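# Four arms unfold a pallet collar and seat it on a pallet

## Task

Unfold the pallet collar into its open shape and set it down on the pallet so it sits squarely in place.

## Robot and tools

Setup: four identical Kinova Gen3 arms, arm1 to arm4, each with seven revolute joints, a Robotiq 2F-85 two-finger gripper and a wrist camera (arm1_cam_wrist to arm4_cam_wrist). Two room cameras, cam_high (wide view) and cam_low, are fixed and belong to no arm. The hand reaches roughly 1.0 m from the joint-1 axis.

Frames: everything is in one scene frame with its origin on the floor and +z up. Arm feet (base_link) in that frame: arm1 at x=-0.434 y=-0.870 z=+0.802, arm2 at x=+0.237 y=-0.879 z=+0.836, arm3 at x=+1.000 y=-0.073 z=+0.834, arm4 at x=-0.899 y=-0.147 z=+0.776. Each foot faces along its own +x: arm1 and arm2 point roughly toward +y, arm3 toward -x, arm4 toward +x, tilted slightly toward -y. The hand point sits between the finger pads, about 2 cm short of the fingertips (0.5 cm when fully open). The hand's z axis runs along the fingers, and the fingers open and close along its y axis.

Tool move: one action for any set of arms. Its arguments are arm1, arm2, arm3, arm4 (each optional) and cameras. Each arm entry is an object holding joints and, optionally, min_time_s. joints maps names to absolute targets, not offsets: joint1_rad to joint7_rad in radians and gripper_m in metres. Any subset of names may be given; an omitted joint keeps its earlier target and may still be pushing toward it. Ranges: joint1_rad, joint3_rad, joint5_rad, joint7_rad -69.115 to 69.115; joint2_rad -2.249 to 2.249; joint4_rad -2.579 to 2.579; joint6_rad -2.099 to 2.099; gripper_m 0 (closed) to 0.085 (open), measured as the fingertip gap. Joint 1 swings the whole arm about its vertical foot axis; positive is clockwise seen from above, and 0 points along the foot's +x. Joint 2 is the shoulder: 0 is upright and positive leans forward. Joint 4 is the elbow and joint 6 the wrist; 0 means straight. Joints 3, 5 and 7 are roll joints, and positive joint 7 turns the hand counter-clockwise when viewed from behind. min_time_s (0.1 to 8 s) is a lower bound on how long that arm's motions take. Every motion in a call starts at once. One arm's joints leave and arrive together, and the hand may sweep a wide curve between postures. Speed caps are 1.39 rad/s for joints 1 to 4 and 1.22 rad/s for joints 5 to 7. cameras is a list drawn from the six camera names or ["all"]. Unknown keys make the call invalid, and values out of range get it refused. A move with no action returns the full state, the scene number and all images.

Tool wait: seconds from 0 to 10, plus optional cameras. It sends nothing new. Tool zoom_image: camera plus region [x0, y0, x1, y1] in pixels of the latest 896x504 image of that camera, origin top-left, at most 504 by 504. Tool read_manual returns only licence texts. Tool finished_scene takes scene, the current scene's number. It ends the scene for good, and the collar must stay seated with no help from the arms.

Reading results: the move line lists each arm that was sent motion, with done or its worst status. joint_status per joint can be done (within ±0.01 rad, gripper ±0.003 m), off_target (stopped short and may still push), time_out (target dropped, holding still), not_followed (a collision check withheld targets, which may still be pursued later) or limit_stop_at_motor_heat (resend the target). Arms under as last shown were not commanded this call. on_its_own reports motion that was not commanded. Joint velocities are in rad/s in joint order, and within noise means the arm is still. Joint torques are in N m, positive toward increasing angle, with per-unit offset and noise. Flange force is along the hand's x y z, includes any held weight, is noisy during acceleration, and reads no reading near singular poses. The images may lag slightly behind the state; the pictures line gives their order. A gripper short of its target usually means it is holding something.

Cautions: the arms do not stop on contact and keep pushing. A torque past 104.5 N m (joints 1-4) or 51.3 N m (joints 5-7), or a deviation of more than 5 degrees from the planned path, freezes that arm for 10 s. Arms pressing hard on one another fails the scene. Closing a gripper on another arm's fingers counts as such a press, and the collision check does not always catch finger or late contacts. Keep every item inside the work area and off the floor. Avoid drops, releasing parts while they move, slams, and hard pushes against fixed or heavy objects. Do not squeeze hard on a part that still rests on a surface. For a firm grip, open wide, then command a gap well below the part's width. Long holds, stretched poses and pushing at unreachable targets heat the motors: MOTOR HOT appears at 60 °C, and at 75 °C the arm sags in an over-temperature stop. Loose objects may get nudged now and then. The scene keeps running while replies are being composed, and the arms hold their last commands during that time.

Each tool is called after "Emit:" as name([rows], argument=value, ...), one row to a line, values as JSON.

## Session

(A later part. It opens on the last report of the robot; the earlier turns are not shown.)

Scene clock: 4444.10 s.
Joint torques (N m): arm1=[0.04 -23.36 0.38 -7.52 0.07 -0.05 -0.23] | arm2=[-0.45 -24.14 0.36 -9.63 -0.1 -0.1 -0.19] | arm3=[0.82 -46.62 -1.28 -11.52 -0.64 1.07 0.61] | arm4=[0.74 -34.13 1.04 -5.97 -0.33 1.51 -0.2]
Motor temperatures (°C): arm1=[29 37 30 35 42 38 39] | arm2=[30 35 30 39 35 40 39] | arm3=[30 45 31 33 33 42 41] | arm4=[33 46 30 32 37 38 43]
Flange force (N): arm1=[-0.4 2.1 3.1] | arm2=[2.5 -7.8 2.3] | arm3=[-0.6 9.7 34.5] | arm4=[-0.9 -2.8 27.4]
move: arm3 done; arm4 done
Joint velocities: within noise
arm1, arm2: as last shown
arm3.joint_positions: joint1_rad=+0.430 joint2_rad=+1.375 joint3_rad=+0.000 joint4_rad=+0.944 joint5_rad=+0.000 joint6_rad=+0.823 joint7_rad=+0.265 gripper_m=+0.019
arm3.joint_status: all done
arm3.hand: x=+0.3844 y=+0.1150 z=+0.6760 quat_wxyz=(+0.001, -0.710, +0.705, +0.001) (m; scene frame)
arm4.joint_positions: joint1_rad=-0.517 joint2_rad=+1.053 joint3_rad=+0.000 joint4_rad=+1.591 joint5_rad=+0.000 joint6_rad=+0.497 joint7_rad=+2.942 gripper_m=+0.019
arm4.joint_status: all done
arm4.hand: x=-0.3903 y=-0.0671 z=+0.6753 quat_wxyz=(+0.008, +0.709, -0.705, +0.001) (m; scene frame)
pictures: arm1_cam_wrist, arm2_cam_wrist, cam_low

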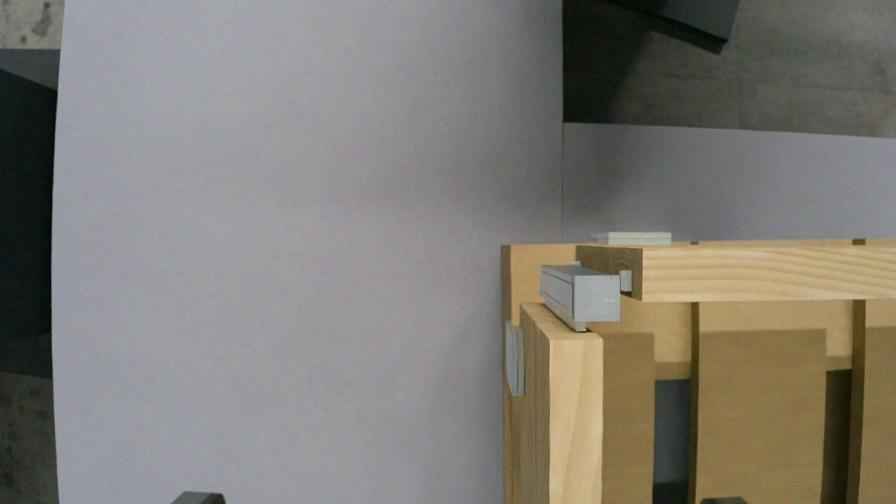

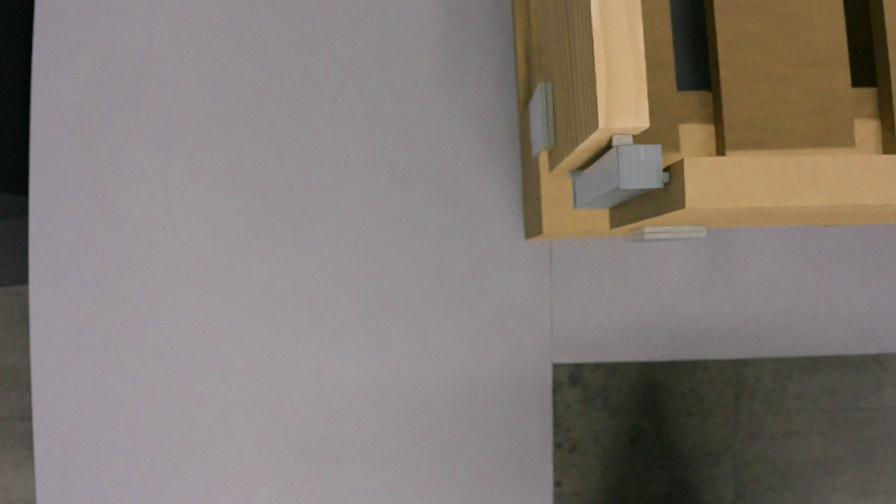

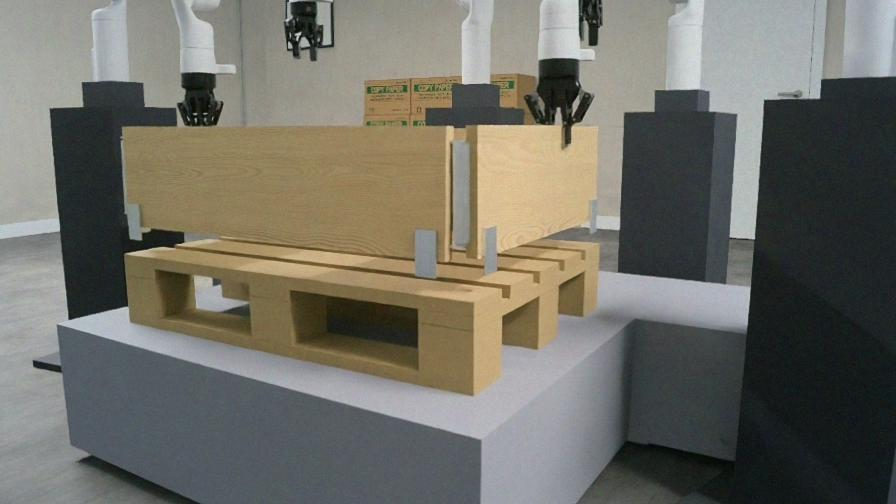

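Emit:
move(cameras=["arm3_cam_wrist", "arm4_cam_wrist"])

Scene clock: 4590.60 s.
Joint torques (N m): arm1=[0.15 -23.34 0.29 -7.52 0.06 -0.09 -0.24] | arm2=[-0.49 -24.1 0.27 -9.69 -0.15 -0.1 -0.19] | arm3=[0.74 -46.44 -1.38 -11.41 -0.67 1.18 0.65] | arm4=[0.8 -34.24 1.12 -6.16 -0.27 1.43 -0.2]
Motor temperatures (°C): arm1=[29 37 30 35 42 38 39] | arm2=[30 35 30 39 35 40 39] | arm3=[30 45 30 33 33 42 41] | arm4=[33 44 30 32 37 38 43]
Flange force (N): arm1=[-0.2 2.2 2.9] | arm2=[2.6 -8.2 2.2] | arm3=[-0.6 9.6 34.4] | arm4=[-1.0 -2.4 27.5]
Joint velocities: within noise
arm1.joint_positions: joint1_rad=+0.050 joint2_rad=+0.788 joint3_rad=+0.000 joint4_rad=+1.441 joint5_rad=+0.000 joint6_rad=+0.912 joint7_rad=+0.127 gripper_m=+0.085
arm1.joint_status: not commanded
arm1.hand: x=-0.3439 y=-0.3302 z=+0.8823 quat_wxyz=(+0.005, +0.004, -1.000, -0.003) (m; scene frame)
arm2.joint_positions: joint1_rad=+0.466 joint2_rad=+0.910 joint3_rad=+0.000 joint4_rad=+1.223 joint5_rad=+0.000 joint6_rad=+1.008 joint7_rad=+0.376 gripper_m=+0.060
arm2.joint_status: not commanded
arm2.hand: x=+0.4762 y=-0.3304 z=+0.8999 quat_wxyz=(+0.004, +0.003, -1.000, -0.001) (m; scene frame)
arm3.joint_positions: joint1_rad=+0.430 joint2_rad=+1.375 joint3_rad=+0.000 joint4_rad=+0.944 joint5_rad=+0.000 joint6_rad=+0.823 joint7_rad=+0.265 gripper_m=+0.019
arm3.joint_status: all done
arm3.hand: x=+0.3844 y=+0.1150 z=+0.6760 quat_wxyz=(+0.001, -0.710, +0.705, +0.001) (m; scene frame)
arm4.joint_positions: joint1_rad=-0.517 joint2_rad=+1.053 joint3_rad=+0.000 joint4_rad=+1.591 joint5_rad=+0.000 joint6_rad=+0.497 joint7_rad=+2.942 gripper_m=+0.019
arm4.joint_status: all done
arm4.hand: x=-0.3903 y=-0.0671 z=+0.6753 quat_wxyz=(+0.008, +0.709, -0.705, +0.001) (m; scene frame)
pictures: arm3_cam_wrist, arm4_cam_wrist

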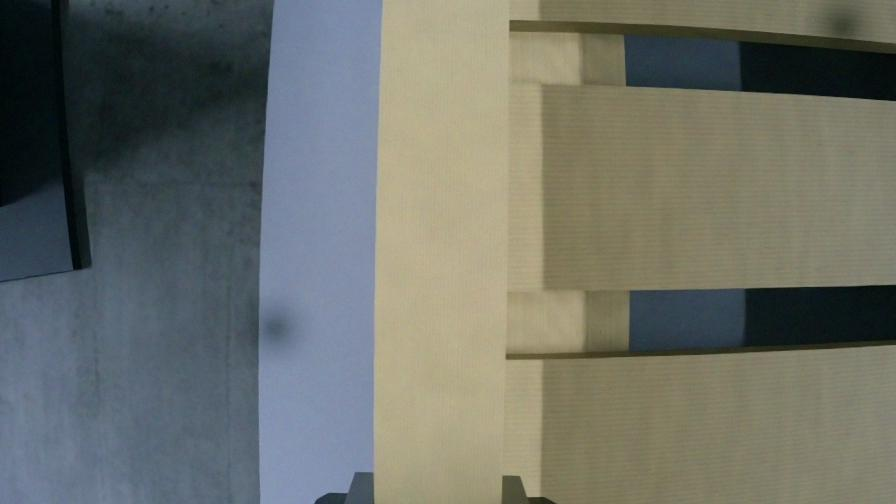

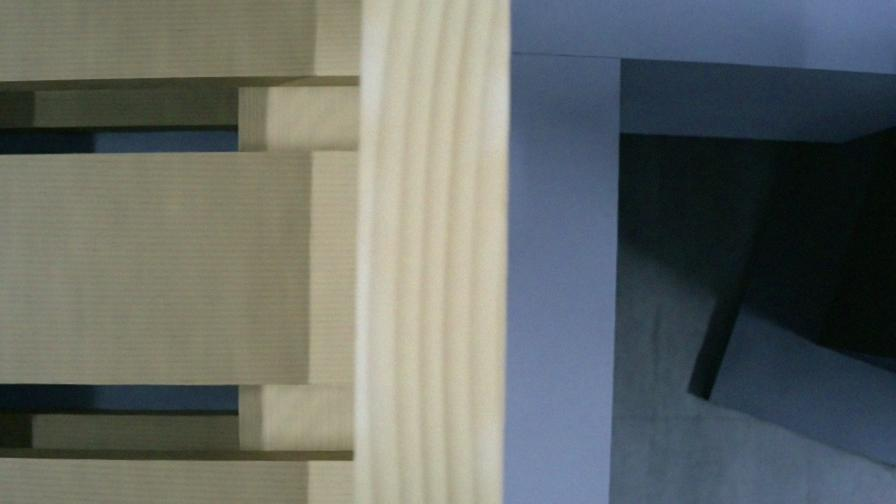

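Emit:
move(cameras=["arm1_cam_wrist", "arm2_cam_wrist"])

Emit:
zoom_image(camera="arm2_cam_wrist", region=[680, 140, 896, 260])

Emit:
zoom_image(camera="arm1_cam_wrist", region=[680, 200, 896, 320])

Emit:
zoom_image(camera="arm1_cam_wrist", region=[480, 384, 696, 504])

Emit:
zoom_image(camera="arm2_cam_wrist", region=[480, 0, 696, 120])

Scene clock: 4646.87 s.
Joint torques (N m): arm1=[0.01 -23.42 0.32 -7.61 0.12 -0.08 -0.23] | arm2=[-0.49 -24.13 0.37 -9.64 -0.1 -0.11 -0.2] | arm3=[0.78 -46.44 -1.35 -11.44 -0.68 1.16 0.63] | arm4=[0.83 -34.13 1.13 -6.14 -0.3 1.41 -0.23]
Motor temperatures (°C): arm1=[29 37 30 35 42 38 39] | arm2=[30 35 30 39 35 40 39] | arm3=[30 45 30 33 33 42 41] | arm4=[33 44 30 32 37 38 43]
Flange force (N): arm1=[-0.4 2.0 3.1] | arm2=[2.5 -7.9 2.2] | arm3=[-0.6 9.5 34.4] | arm4=[-1.0 -2.4 27.2]
Joint velocities: within noise
arm1.joint_positions: joint1_rad=+0.050 joint2_rad=+0.788 joint3_rad=+0.000 joint4_rad=+1.441 joint5_rad=+0.000 joint6_rad=+0.912 joint7_rad=+0.127 gripper_m=+0.085
arm1.joint_status: not commanded
arm1.hand: x=-0.3439 y=-0.3302 z=+0.8823 quat_wxyz=(+0.005, +0.004, -1.000, -0.003) (m; scene frame)
arm2.joint_positions: joint1_rad=+0.466 joint2_rad=+0.910 joint3_rad=+0.000 joint4_rad=+1.223 joint5_rad=+0.000 joint6_rad=+1.008 joint7_rad=+0.376 gripper_m=+0.060
arm2.joint_status: not commanded
arm2.hand: x=+0.4762 y=-0.3304 z=+0.8999 quat_wxyz=(+0.004, +0.003, -1.000, -0.001) (m; scene frame)
arm3.joint_positions: joint1_rad=+0.430 joint2_rad=+1.375 joint3_rad=+0.000 joint4_rad=+0.944 joint5_rad=+0.000 joint6_rad=+0.823 joint7_rad=+0.265 gripper_m=+0.019
arm3.joint_status: all done
arm3.hand: x=+0.3844 y=+0.1150 z=+0.6760 quat_wxyz=(+0.001, -0.710, +0.705, +0.001) (m; scene frame)
arm4.joint_positions: joint1_rad=-0.517 joint2_rad=+1.053 joint3_rad=+0.000 joint4_rad=+1.591 joint5_rad=+0.000 joint6_rad=+0.497 joint7_rad=+2.942 gripper_m=+0.019
arm4.joint_status: all done
arm4.hand: x=-0.3903 y=-0.0671 z=+0.6753 quat_wxyz=(+0.008, +0.709, -0.705, +0.001) (m; scene frame)
pictures: arm1_cam_wrist, arm2_cam_wrist

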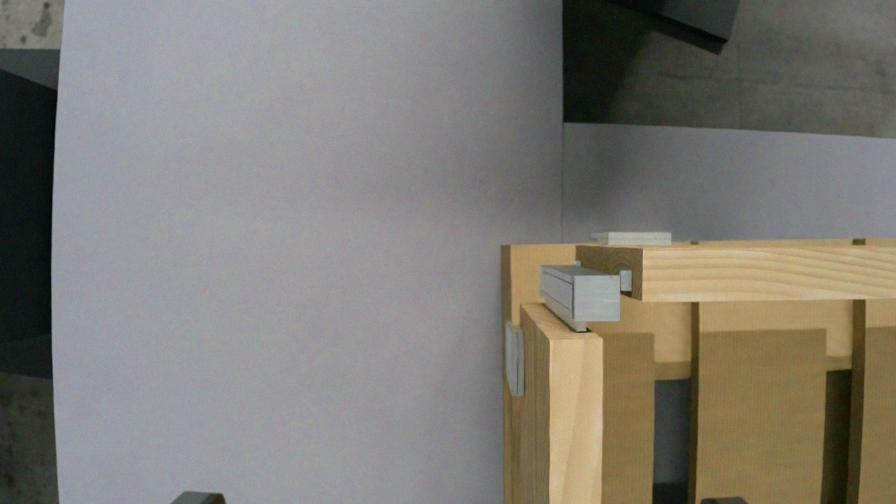

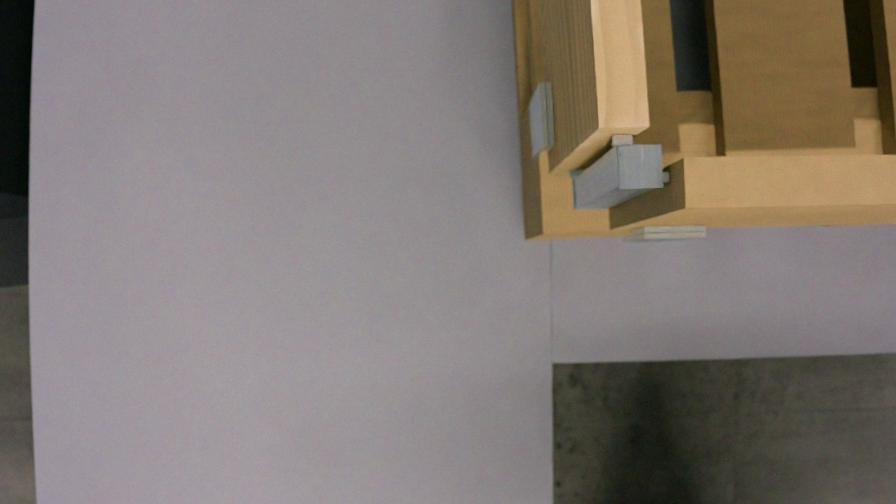

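Scaled by 2.333 from the camera's 896x504 image, which has a finer 1280x720 frame.

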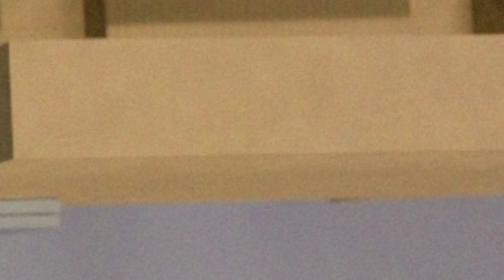

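Scaled by 2.333 from the camera's 896x504 image, which has a finer 1280x720 frame.

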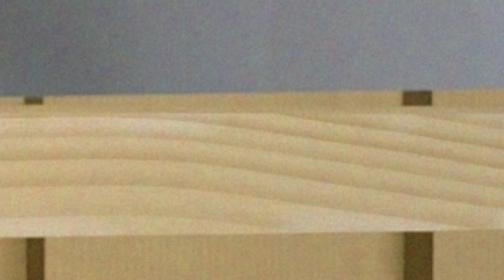

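Scaled by 2.333 from the camera's 896x504 image, which has a finer 1280x720 frame.

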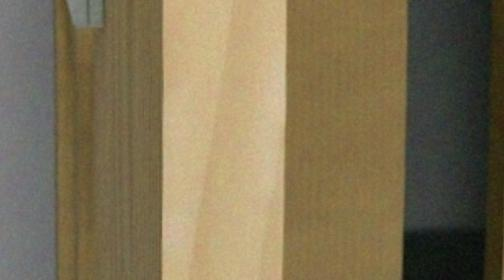

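Scaled by 2.333 from the camera's 896x504 image, which has a finer 1280x720 frame.

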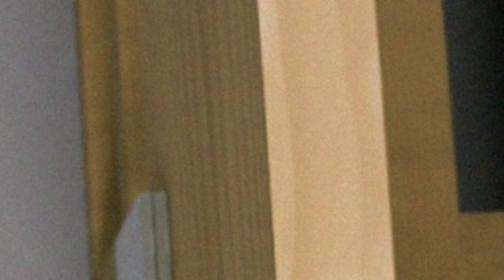

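Emit:
move(arm3={"joints": {"joint1_rad": 0.42837, "joint2_rad": 1.3903, "joint4_rad": 0.901, "joint6_rad": 0.8503, "joint7_rad": 0.28145}, "min_time_s": 3}, arm4={"joints": {"joint1_rad": -0.51653, "joint2_rad": 1.0487, "joint4_rad": 1.6061, "joint6_rad": 0.4868, "joint7_rad": 2.9608}, "min_time_s": 3}, cameras=["arm1_cam_wrist", "arm2_cam_wrist", "arm3_cam_wrist", "arm4_cam_wrist"])

Emit:
zoom_image(camera="arm2_cam_wrist", region=[680, 140, 896, 260])

Emit:
zoom_image(camera="arm1_cam_wrist", region=[680, 200, 896, 320])

Emit:
zoom_image(camera="arm2_cam_wrist", region=[510, 60, 720, 270])

Emit:
zoom_image(camera="arm1_cam_wrist", region=[490, 215, 700, 425])

Scene clock: 4761.47 s.
Joint torques (N m): arm1=[0.09 -23.36 0.31 -7.59 0.13 -0.08 -0.21] | arm2=[-0.46 -24.17 0.32 -9.66 -0.11 -0.13 -0.15] | arm3=[0.26 -48.16 -1.83 -13.11 -1.05 0.41 0.4] | arm4=[1.11 -34.91 1.43 -7.64 -0.35 0.63 -0.38]
Motor temperatures (°C): arm1=[29 37 30 35 42 38 39] | arm2=[30 35 30 39 35 40 39] | arm3=[30 46 30 33 33 42 41] | arm4=[33 44 30 32 37 38 43]
Flange force (N): arm1=[-0.2 2.0 3.1] | arm2=[2.6 -7.8 2.2] | arm3=[-1.2 7.3 34.7] | arm4=[-0.7 0.8 27.2]
move: arm3 done; arm4 done
Joint velocities: within noise
arm1, arm2: as last shown
arm3.joint_positions: joint1_rad=+0.428 joint2_rad=+1.390 joint3_rad=+0.000 joint4_rad=+0.901 joint5_rad=+0.000 joint6_rad=+0.850 joint7_rad=+0.281 gripper_m=+0.019
arm3.joint_status: all done
arm3.hand: x=+0.3774 y=+0.1160 z=+0.6760 quat_wxyz=(+0.001, -0.716, +0.698, +0.001) (m; scene frame)
arm4.joint_positions: joint1_rad=-0.517 joint2_rad=+1.049 joint3_rad=+0.000 joint4_rad=+1.606 joint5_rad=+0.000 joint6_rad=+0.487 joint7_rad=+2.961 gripper_m=+0.019
arm4.joint_status: all done
arm4.hand: x=-0.3940 y=-0.0681 z=+0.6754 quat_wxyz=(+0.008, +0.715, -0.699, +0.001) (m; scene frame)
pictures: arm1_cam_wrist, arm2_cam_wrist, arm3_cam_wrist, arm4_cam_wrist

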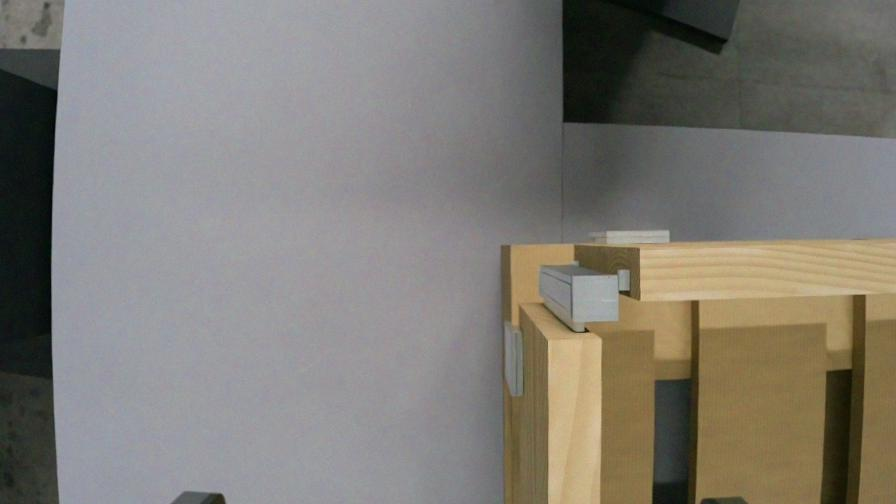

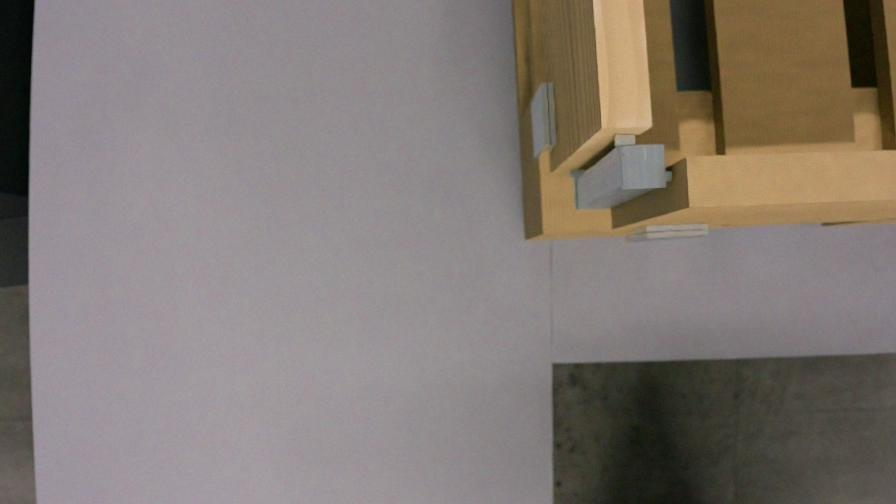

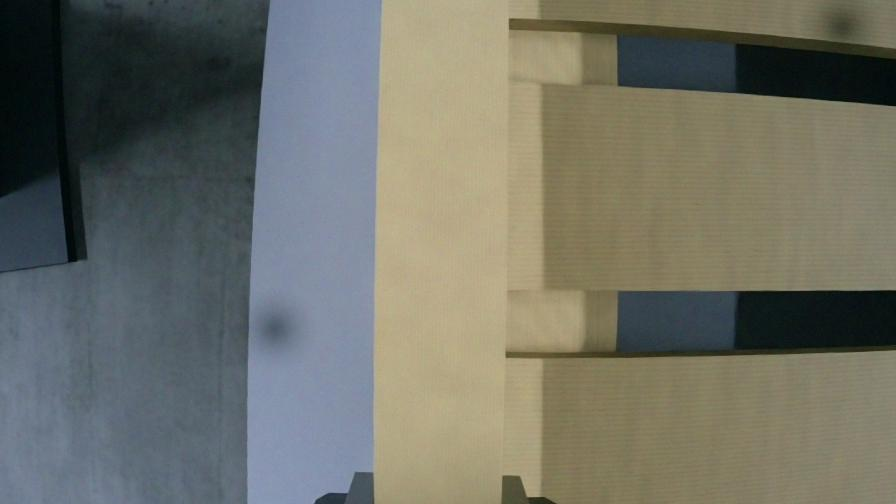

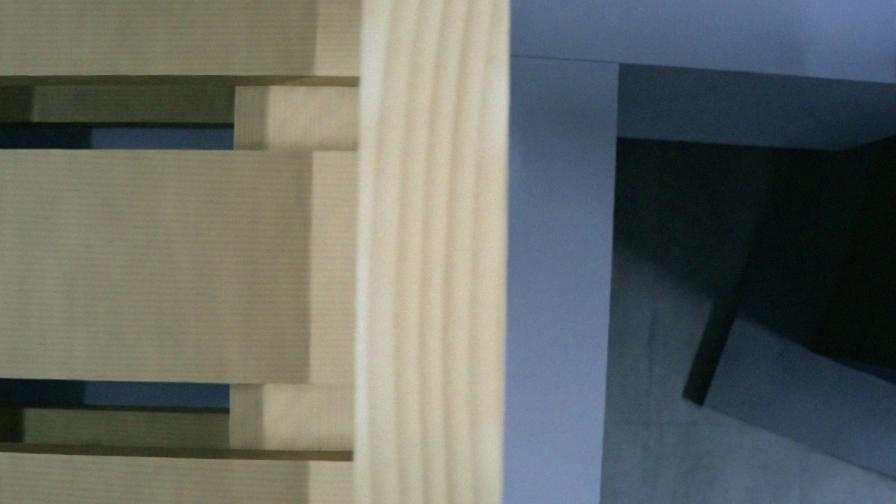

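Scaled by 2.333 from the camera's 896x504 image, which has a finer 1280x720 frame.

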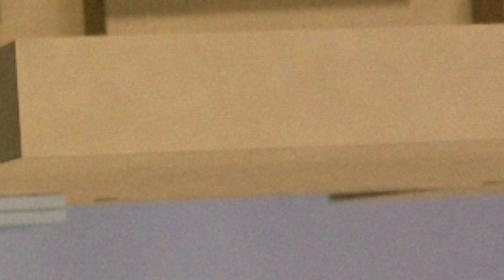

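Scaled by 2.333 from the camera's 896x504 image, which has a finer 1280x720 frame.

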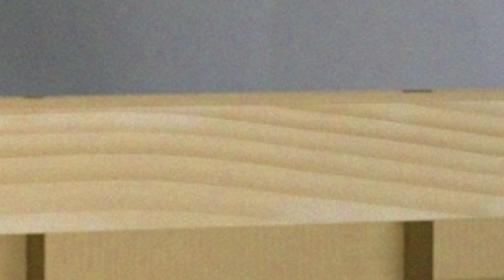

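Scaled by 2.400 from the camera's 896x504 image, which has a finer 1280x720 frame.

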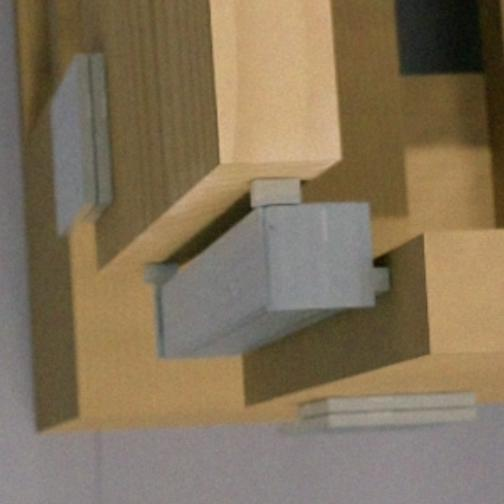

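Scaled by 2.400 from the camera's 896x504 image, which has a finer 1280x720 frame.

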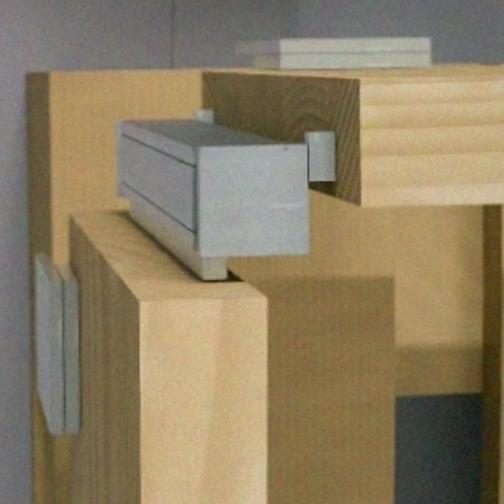

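Emit:
move(arm3={"joints": {"joint1_rad": 0.42927, "joint2_rad": 1.41, "joint4_rad": 0.8891, "joint6_rad": 0.8424, "joint7_rad": 0.28235}, "min_time_s": 2}, arm4={"joints": {"joint1_rad": -0.51445, "joint2_rad": 1.07, "joint4_rad": 1.5997, "joint6_rad": 0.4719, "joint7_rad": 2.9629}, "min_time_s": 2}, cameras=["arm1_cam_wrist", "arm2_cam_wrist", "cam_low", "cam_high"])

Emit:
zoom_image(camera="arm2_cam_wrist", region=[510, 60, 720, 270])

Emit:
zoom_image(camera="arm1_cam_wrist", region=[490, 215, 700, 425])

Emit:
zoom_image(camera="cam_low", region=[390, 210, 530, 310])

Emit:
zoom_image(camera="cam_low", region=[90, 180, 230, 280])

Emit:
zoom_image(camera="cam_low", region=[520, 180, 660, 280])

Scene clock: 4833.67 s.
Joint torques (N m): arm1=[0.08 -23.35 0.36 -7.63 0.09 -0.11 -0.22] | arm2=[-0.46 -24.14 0.39 -9.65 -0.11 -0.11 -0.2] | arm3=[0.64 -47.59 -1.58 -12.39 -0.87 0.72 0.49] | arm4=[1.04 -34.6 1.3 -6.53 -0.31 1.02 -0.3]
Motor temperatures (°C): arm1=[29 37 29 35 42 38 39] | arm2=[30 35 30 39 35 40 39] | arm3=[30 46 30 33 33 42 41] | arm4=[33 47 30 32 37 38 43]
Flange force (N): arm1=[-0.3 1.8 3.0] | arm2=[2.5 -7.9 2.2] | arm3=[-1.0 8.8 34.7] | arm4=[-1.0 -1.1 27.5]
move: arm3 done; arm4 done
Joint velocities: within noise
arm1, arm2: as last shown
arm3.joint_positions: joint1_rad=+0.429 joint2_rad=+1.410 joint3_rad=+0.000 joint4_rad=+0.889 joint5_rad=+0.000 joint6_rad=+0.842 joint7_rad=+0.282 gripper_m=+0.019
arm3.joint_status: all done
arm3.hand: x=+0.3778 y=+0.1166 z=+0.6660 quat_wxyz=(+0.001, -0.716, +0.698, +0.001) (m; scene frame)
arm4.joint_positions: joint1_rad=-0.514 joint2_rad=+1.070 joint3_rad=+0.000 joint4_rad=+1.600 joint5_rad=+0.000 joint6_rad=+0.472 joint7_rad=+2.963 gripper_m=+0.019
arm4.joint_status: all done
arm4.hand: x=-0.3937 y=-0.0692 z=+0.6654 quat_wxyz=(+0.008, +0.715, -0.699, +0.001) (m; scene frame)
pictures: arm1_cam_wrist, arm2_cam_wrist, cam_high, cam_low

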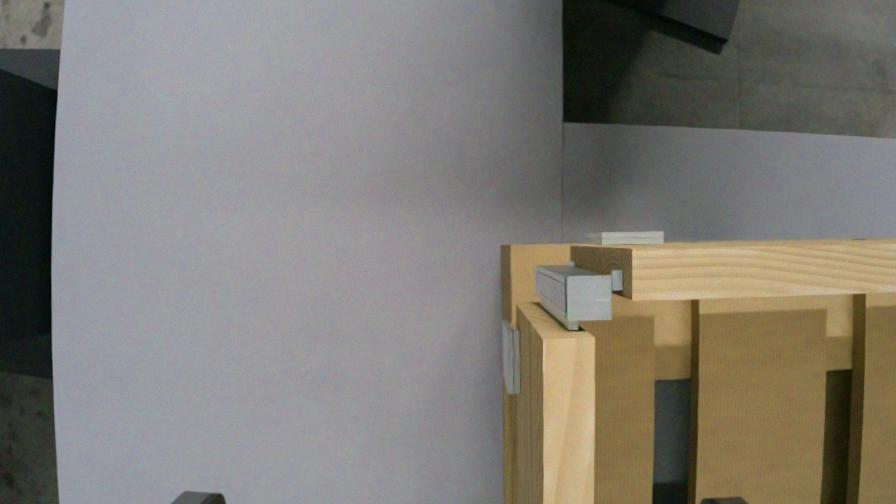

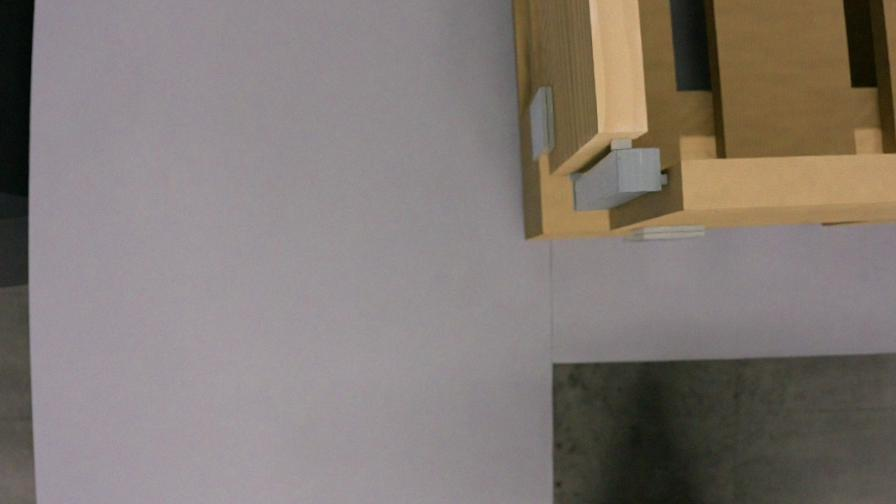

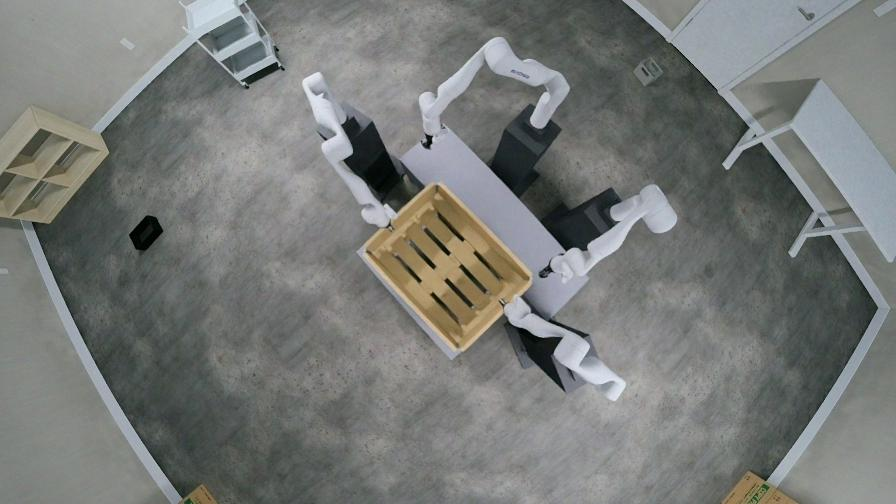

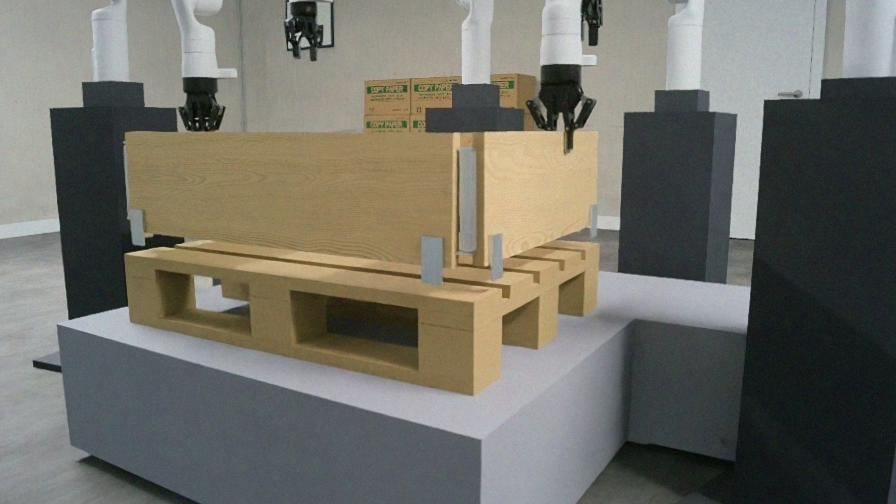

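Scaled by 2.400 from the camera's 896x504 image, which has a finer 1280x720 frame.

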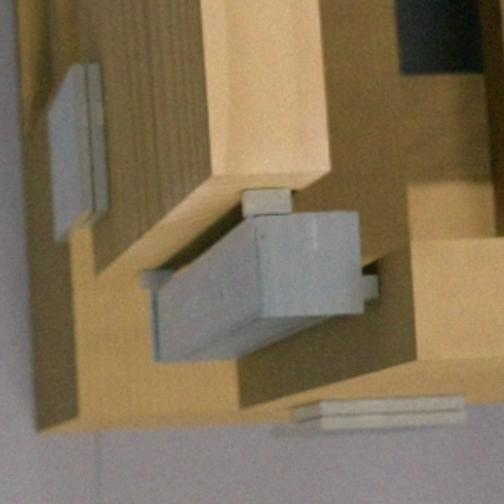

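Scaled by 2.400 from the camera's 896x504 image, which has a finer 1280x720 frame.

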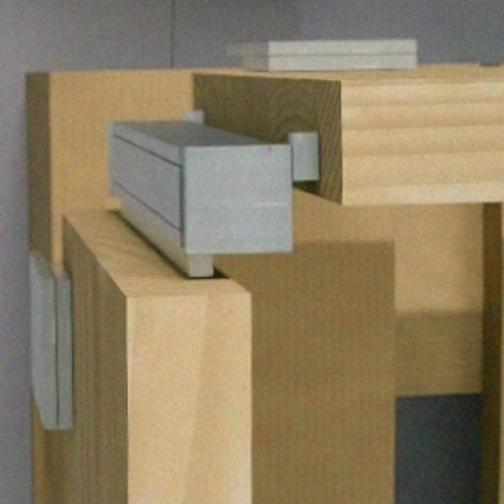

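Scaled by 3.600 from the camera's 896x504 image, which has a finer 1280x720 frame.

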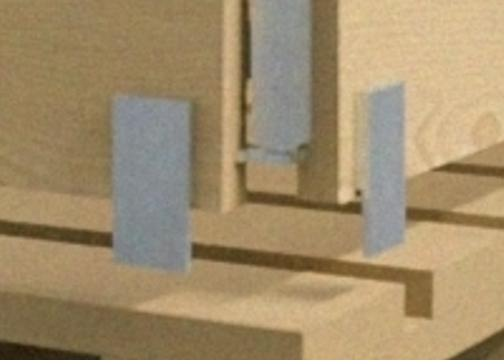

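Scaled by 3.600 from the camera's 896x504 image, which has a finer 1280x720 frame.

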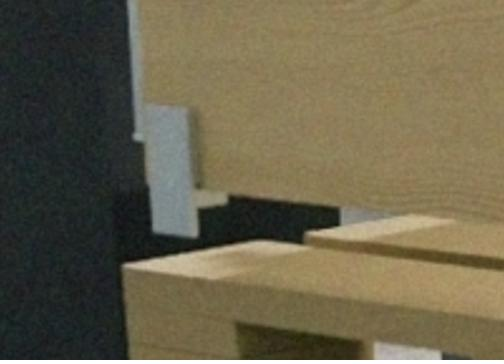

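Scaled by 3.600 from the camera's 896x504 image, which has a finer 1280x720 frame.

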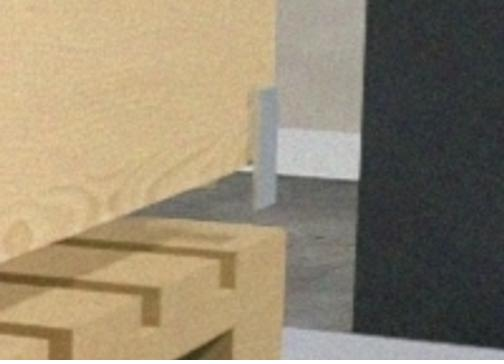

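Emit:
zoom_image(camera="cam_low", region=[480, 225, 520, 290])

Emit:
zoom_image(camera="cam_low", region=[585, 195, 615, 245])

Emit:
zoom_image(camera="arm2_cam_wrist", region=[600, 215, 720, 255])

Scaled by 7.754 from the camera's 896x504 image, which has a finer 1280x720 frame.

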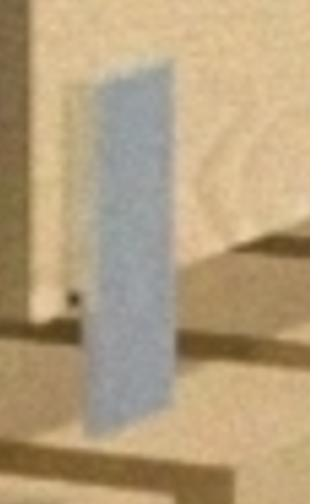

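Scaled by 10.080 from the camera's 896x504 image, which has a finer 1280x720 frame.

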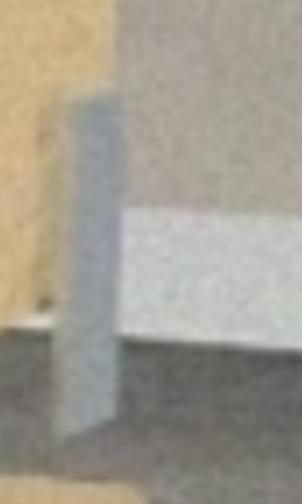

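Scaled by 4.200 from the camera's 896x504 image, which has a finer 1280x720 frame.

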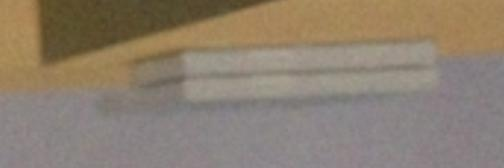

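Emit:
move(arm3={"joints": {"joint1_rad": 0.42946, "joint2_rad": 1.4337, "joint4_rad": 0.8747, "joint6_rad": 0.8332, "joint7_rad": 0.28255}, "min_time_s": 2}, arm4={"joints": {"joint1_rad": -0.51425, "joint2_rad": 1.0961, "joint4_rad": 1.5901, "joint6_rad": 0.4554, "joint7_rad": 2.9631}, "min_time_s": 2}, cameras=["arm1_cam_wrist", "arm2_cam_wrist", "cam_low"])

Emit:
zoom_image(camera="arm2_cam_wrist", region=[510, 60, 720, 270])

Emit:
zoom_image(camera="arm1_cam_wrist", region=[490, 215, 700, 425])

Emit:
zoom_image(camera="cam_low", region=[390, 210, 530, 310])

Emit:
zoom_image(camera="cam_low", region=[100, 190, 200, 280])

Emit:
zoom_image(camera="cam_low", region=[540, 190, 640, 280])

Scene clock: 4939.47 s.
Joint torques (N m): arm1=[0.07 -23.36 0.33 -7.5 0.11 -0.07 -0.26] | arm2=[-0.49 -24.14 0.35 -9.64 -0.1 -0.13 -0.19] | arm3=[0.75 -47.21 -1.44 -11.92 -0.77 0.98 0.55] | arm4=[0.89 -34.42 1.21 -5.88 -0.31 1.24 -0.29]
Motor temperatures (°C): arm1=[29 37 29 35 42 38 39] | arm2=[30 35 30 39 35 40 39] | arm3=[30 45 30 33 33 42 41] | arm4=[33 45 30 32 37 38 43]
Flange force (N): arm1=[-0.4 2.3 3.0] | arm2=[2.4 -7.8 2.2] | arm3=[-0.9 9.3 34.8] | arm4=[-0.8 -1.7 27.4]
move: arm3 done; arm4 done
Joint velocities: within noise
arm1, arm2: as last shown
arm3.joint_positions: joint1_rad=+0.429 joint2_rad=+1.434 joint3_rad=+0.000 joint4_rad=+0.875 joint5_rad=+0.000 joint6_rad=+0.833 joint7_rad=+0.283 gripper_m=+0.019
arm3.joint_status: all done
arm3.hand: x=+0.3783 y=+0.1166 z=+0.6540 quat_wxyz=(+0.001, -0.716, +0.698, +0.001) (m; scene frame)
arm4.joint_positions: joint1_rad=-0.514 joint2_rad=+1.096 joint3_rad=+0.000 joint4_rad=+1.590 joint5_rad=+0.000 joint6_rad=+0.455 joint7_rad=+2.963 gripper_m=+0.019
arm4.joint_status: all done
arm4.hand: x=-0.3933 y=-0.0694 z=+0.6534 quat_wxyz=(+0.008, +0.715, -0.699, +0.001) (m; scene frame)
pictures: arm1_cam_wrist, arm2_cam_wrist, cam_low

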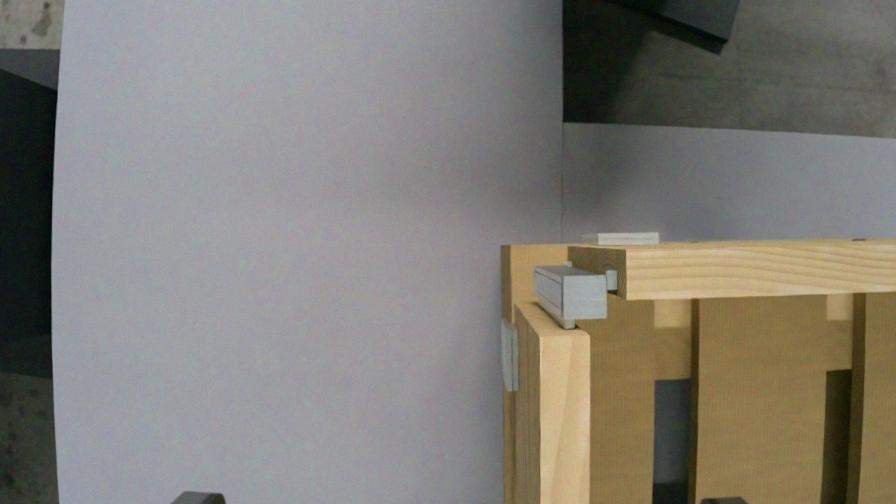

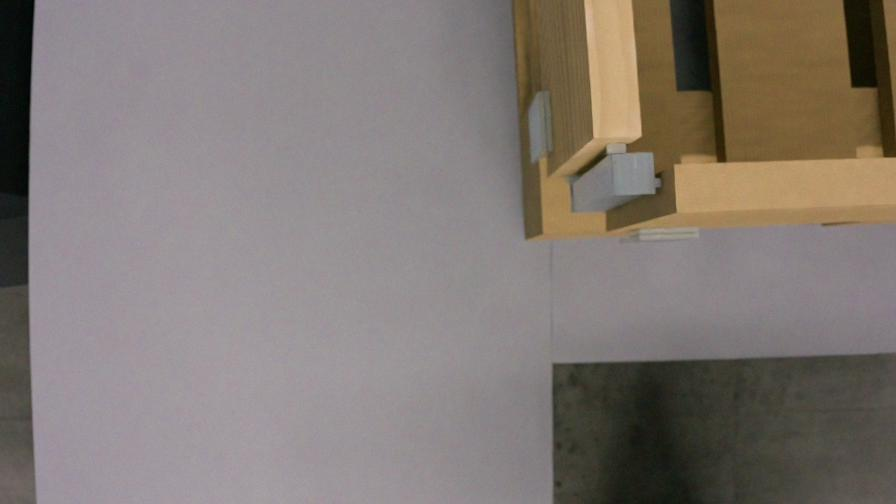

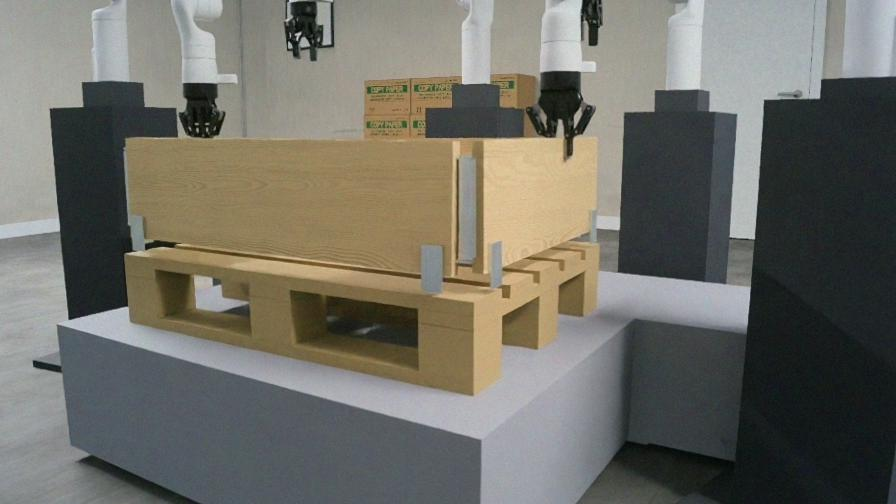

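Scaled by 2.400 from the camera's 896x504 image, which has a finer 1280x720 frame.

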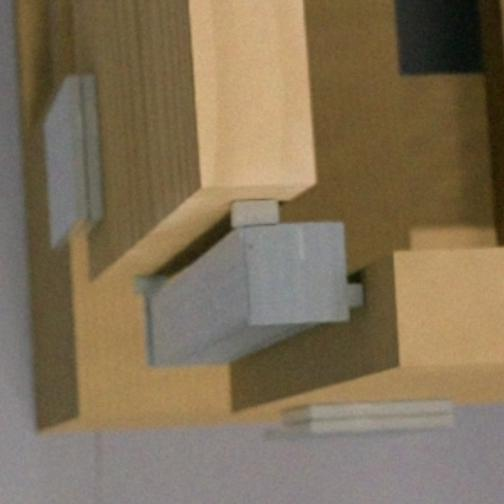

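Scaled by 2.400 from the camera's 896x504 image, which has a finer 1280x720 frame.

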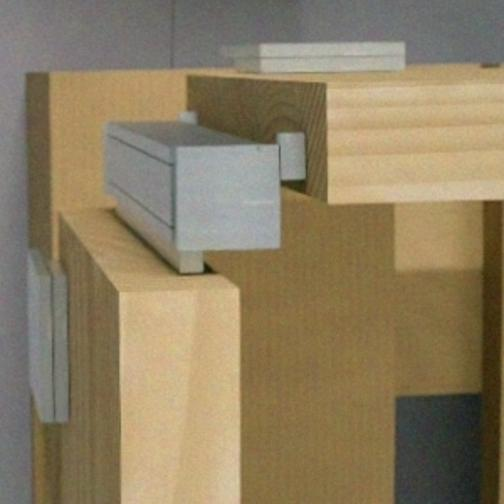

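Scaled by 3.600 from the camera's 896x504 image, which has a finer 1280x720 frame.

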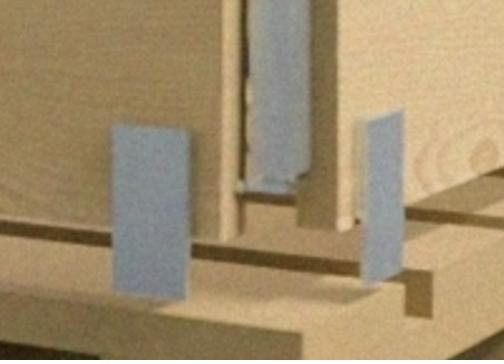

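Scaled by 5.040 from the camera's 896x504 image, which has a finer 1280x720 frame.

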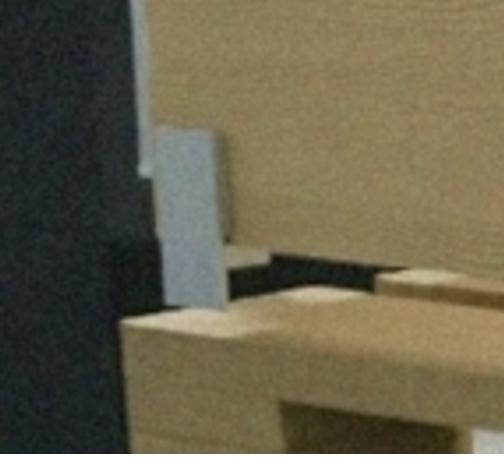

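Scaled by 5.040 from the camera's 896x504 image, which has a finer 1280x720 frame.

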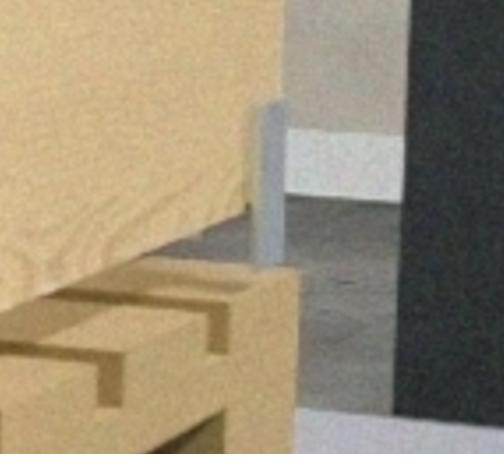

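Emit:
move(arm3={"joints": {"joint2_rad": 1.4421, "joint4_rad": 0.8686, "joint6_rad": 0.831}, "min_time_s": 1}, arm4={"joints": {"joint2_rad": 1.1046, "joint4_rad": 1.5873, "joint6_rad": 0.4496}, "min_time_s": 1}, cameras=["cam_low"])

Emit:
zoom_image(camera="cam_low", region=[390, 210, 530, 310])

Emit:
zoom_image(camera="cam_low", region=[100, 190, 200, 280])

Emit:
zoom_image(camera="cam_low", region=[540, 190, 640, 280])

Scene clock: 4968.10 s.
Joint torques (N m): arm1=[0.14 -23.31 0.31 -7.59 0.06 -0.09 -0.19] | arm2=[-0.47 -24.09 0.33 -9.64 -0.13 -0.11 -0.19] | arm3=[0.79 -46.96 -1.35 -11.66 -0.73 1.1 0.58] | arm4=[0.99 -34.51 1.15 -5.61 -0.3 1.25 -0.31]
Motor temperatures (°C): arm1=[29 37 29 35 42 38 39] | arm2=[30 35 30 39 35 40 39] | arm3=[30 45 30 33 33 42 41] | arm4=[33 44 30 32 37 38 43]
Flange force (N): arm1=[-0.1 1.9 2.9] | arm2=[2.5 -8.0 2.2] | arm3=[-0.9 9.7 34.7] | arm4=[-1.1 -2.4 27.7]
move: arm3 done; arm4 done
Joint velocities: within noise
arm1, arm2: as last shown
arm3.joint_positions: joint1_rad=+0.429 joint2_rad=+1.442 joint3_rad=+0.000 joint4_rad=+0.869 joint5_rad=+0.000 joint6_rad=+0.831 joint7_rad=+0.283 gripper_m=+0.019
arm3.joint_status: all done
arm3.hand: x=+0.3784 y=+0.1166 z=+0.6500 quat_wxyz=(+0.001, -0.716, +0.698, +0.000) (m; scene frame)
arm4.joint_positions: joint1_rad=-0.514 joint2_rad=+1.105 joint3_rad=+0.000 joint4_rad=+1.587 joint5_rad=+0.000 joint6_rad=+0.450 joint7_rad=+2.963 gripper_m=+0.019
arm4.joint_status: all done
arm4.hand: x=-0.3933 y=-0.0694 z=+0.6494 quat_wxyz=(+0.008, +0.715, -0.699, +0.001) (m; scene frame)
pictures: cam_low

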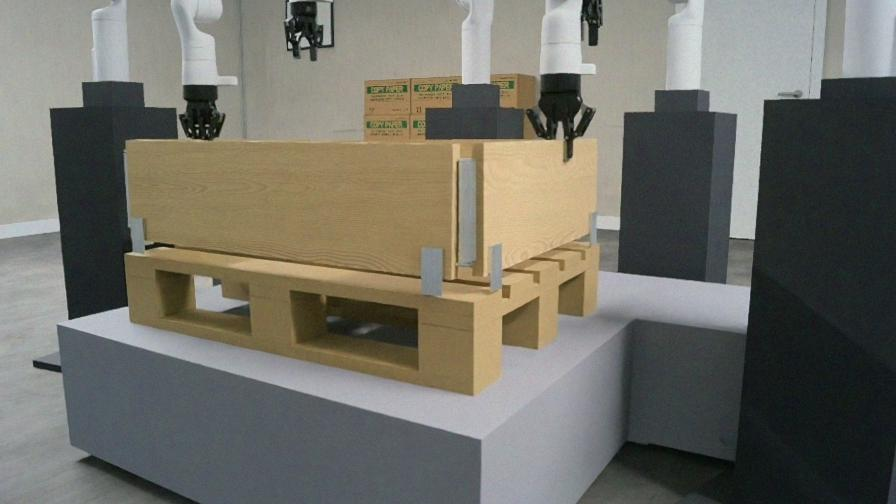

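Scaled by 3.600 from the camera's 896x504 image, which has a finer 1280x720 frame.

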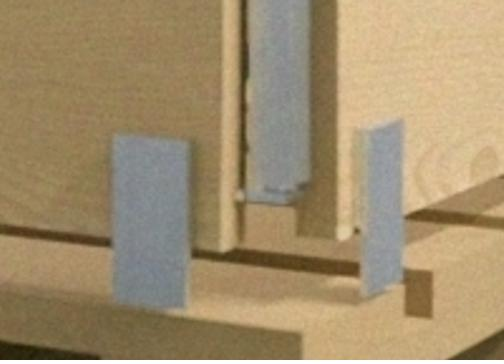

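Scaled by 5.040 from the camera's 896x504 image, which has a finer 1280x720 frame.

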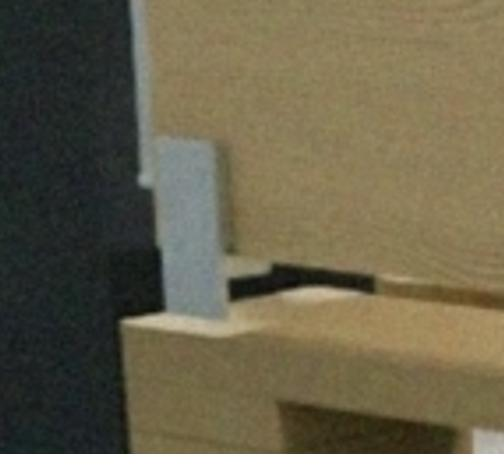

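Scaled by 5.040 from the camera's 896x504 image, which has a finer 1280x720 frame.

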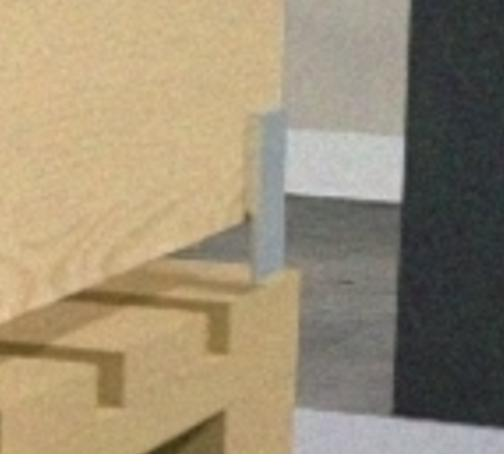

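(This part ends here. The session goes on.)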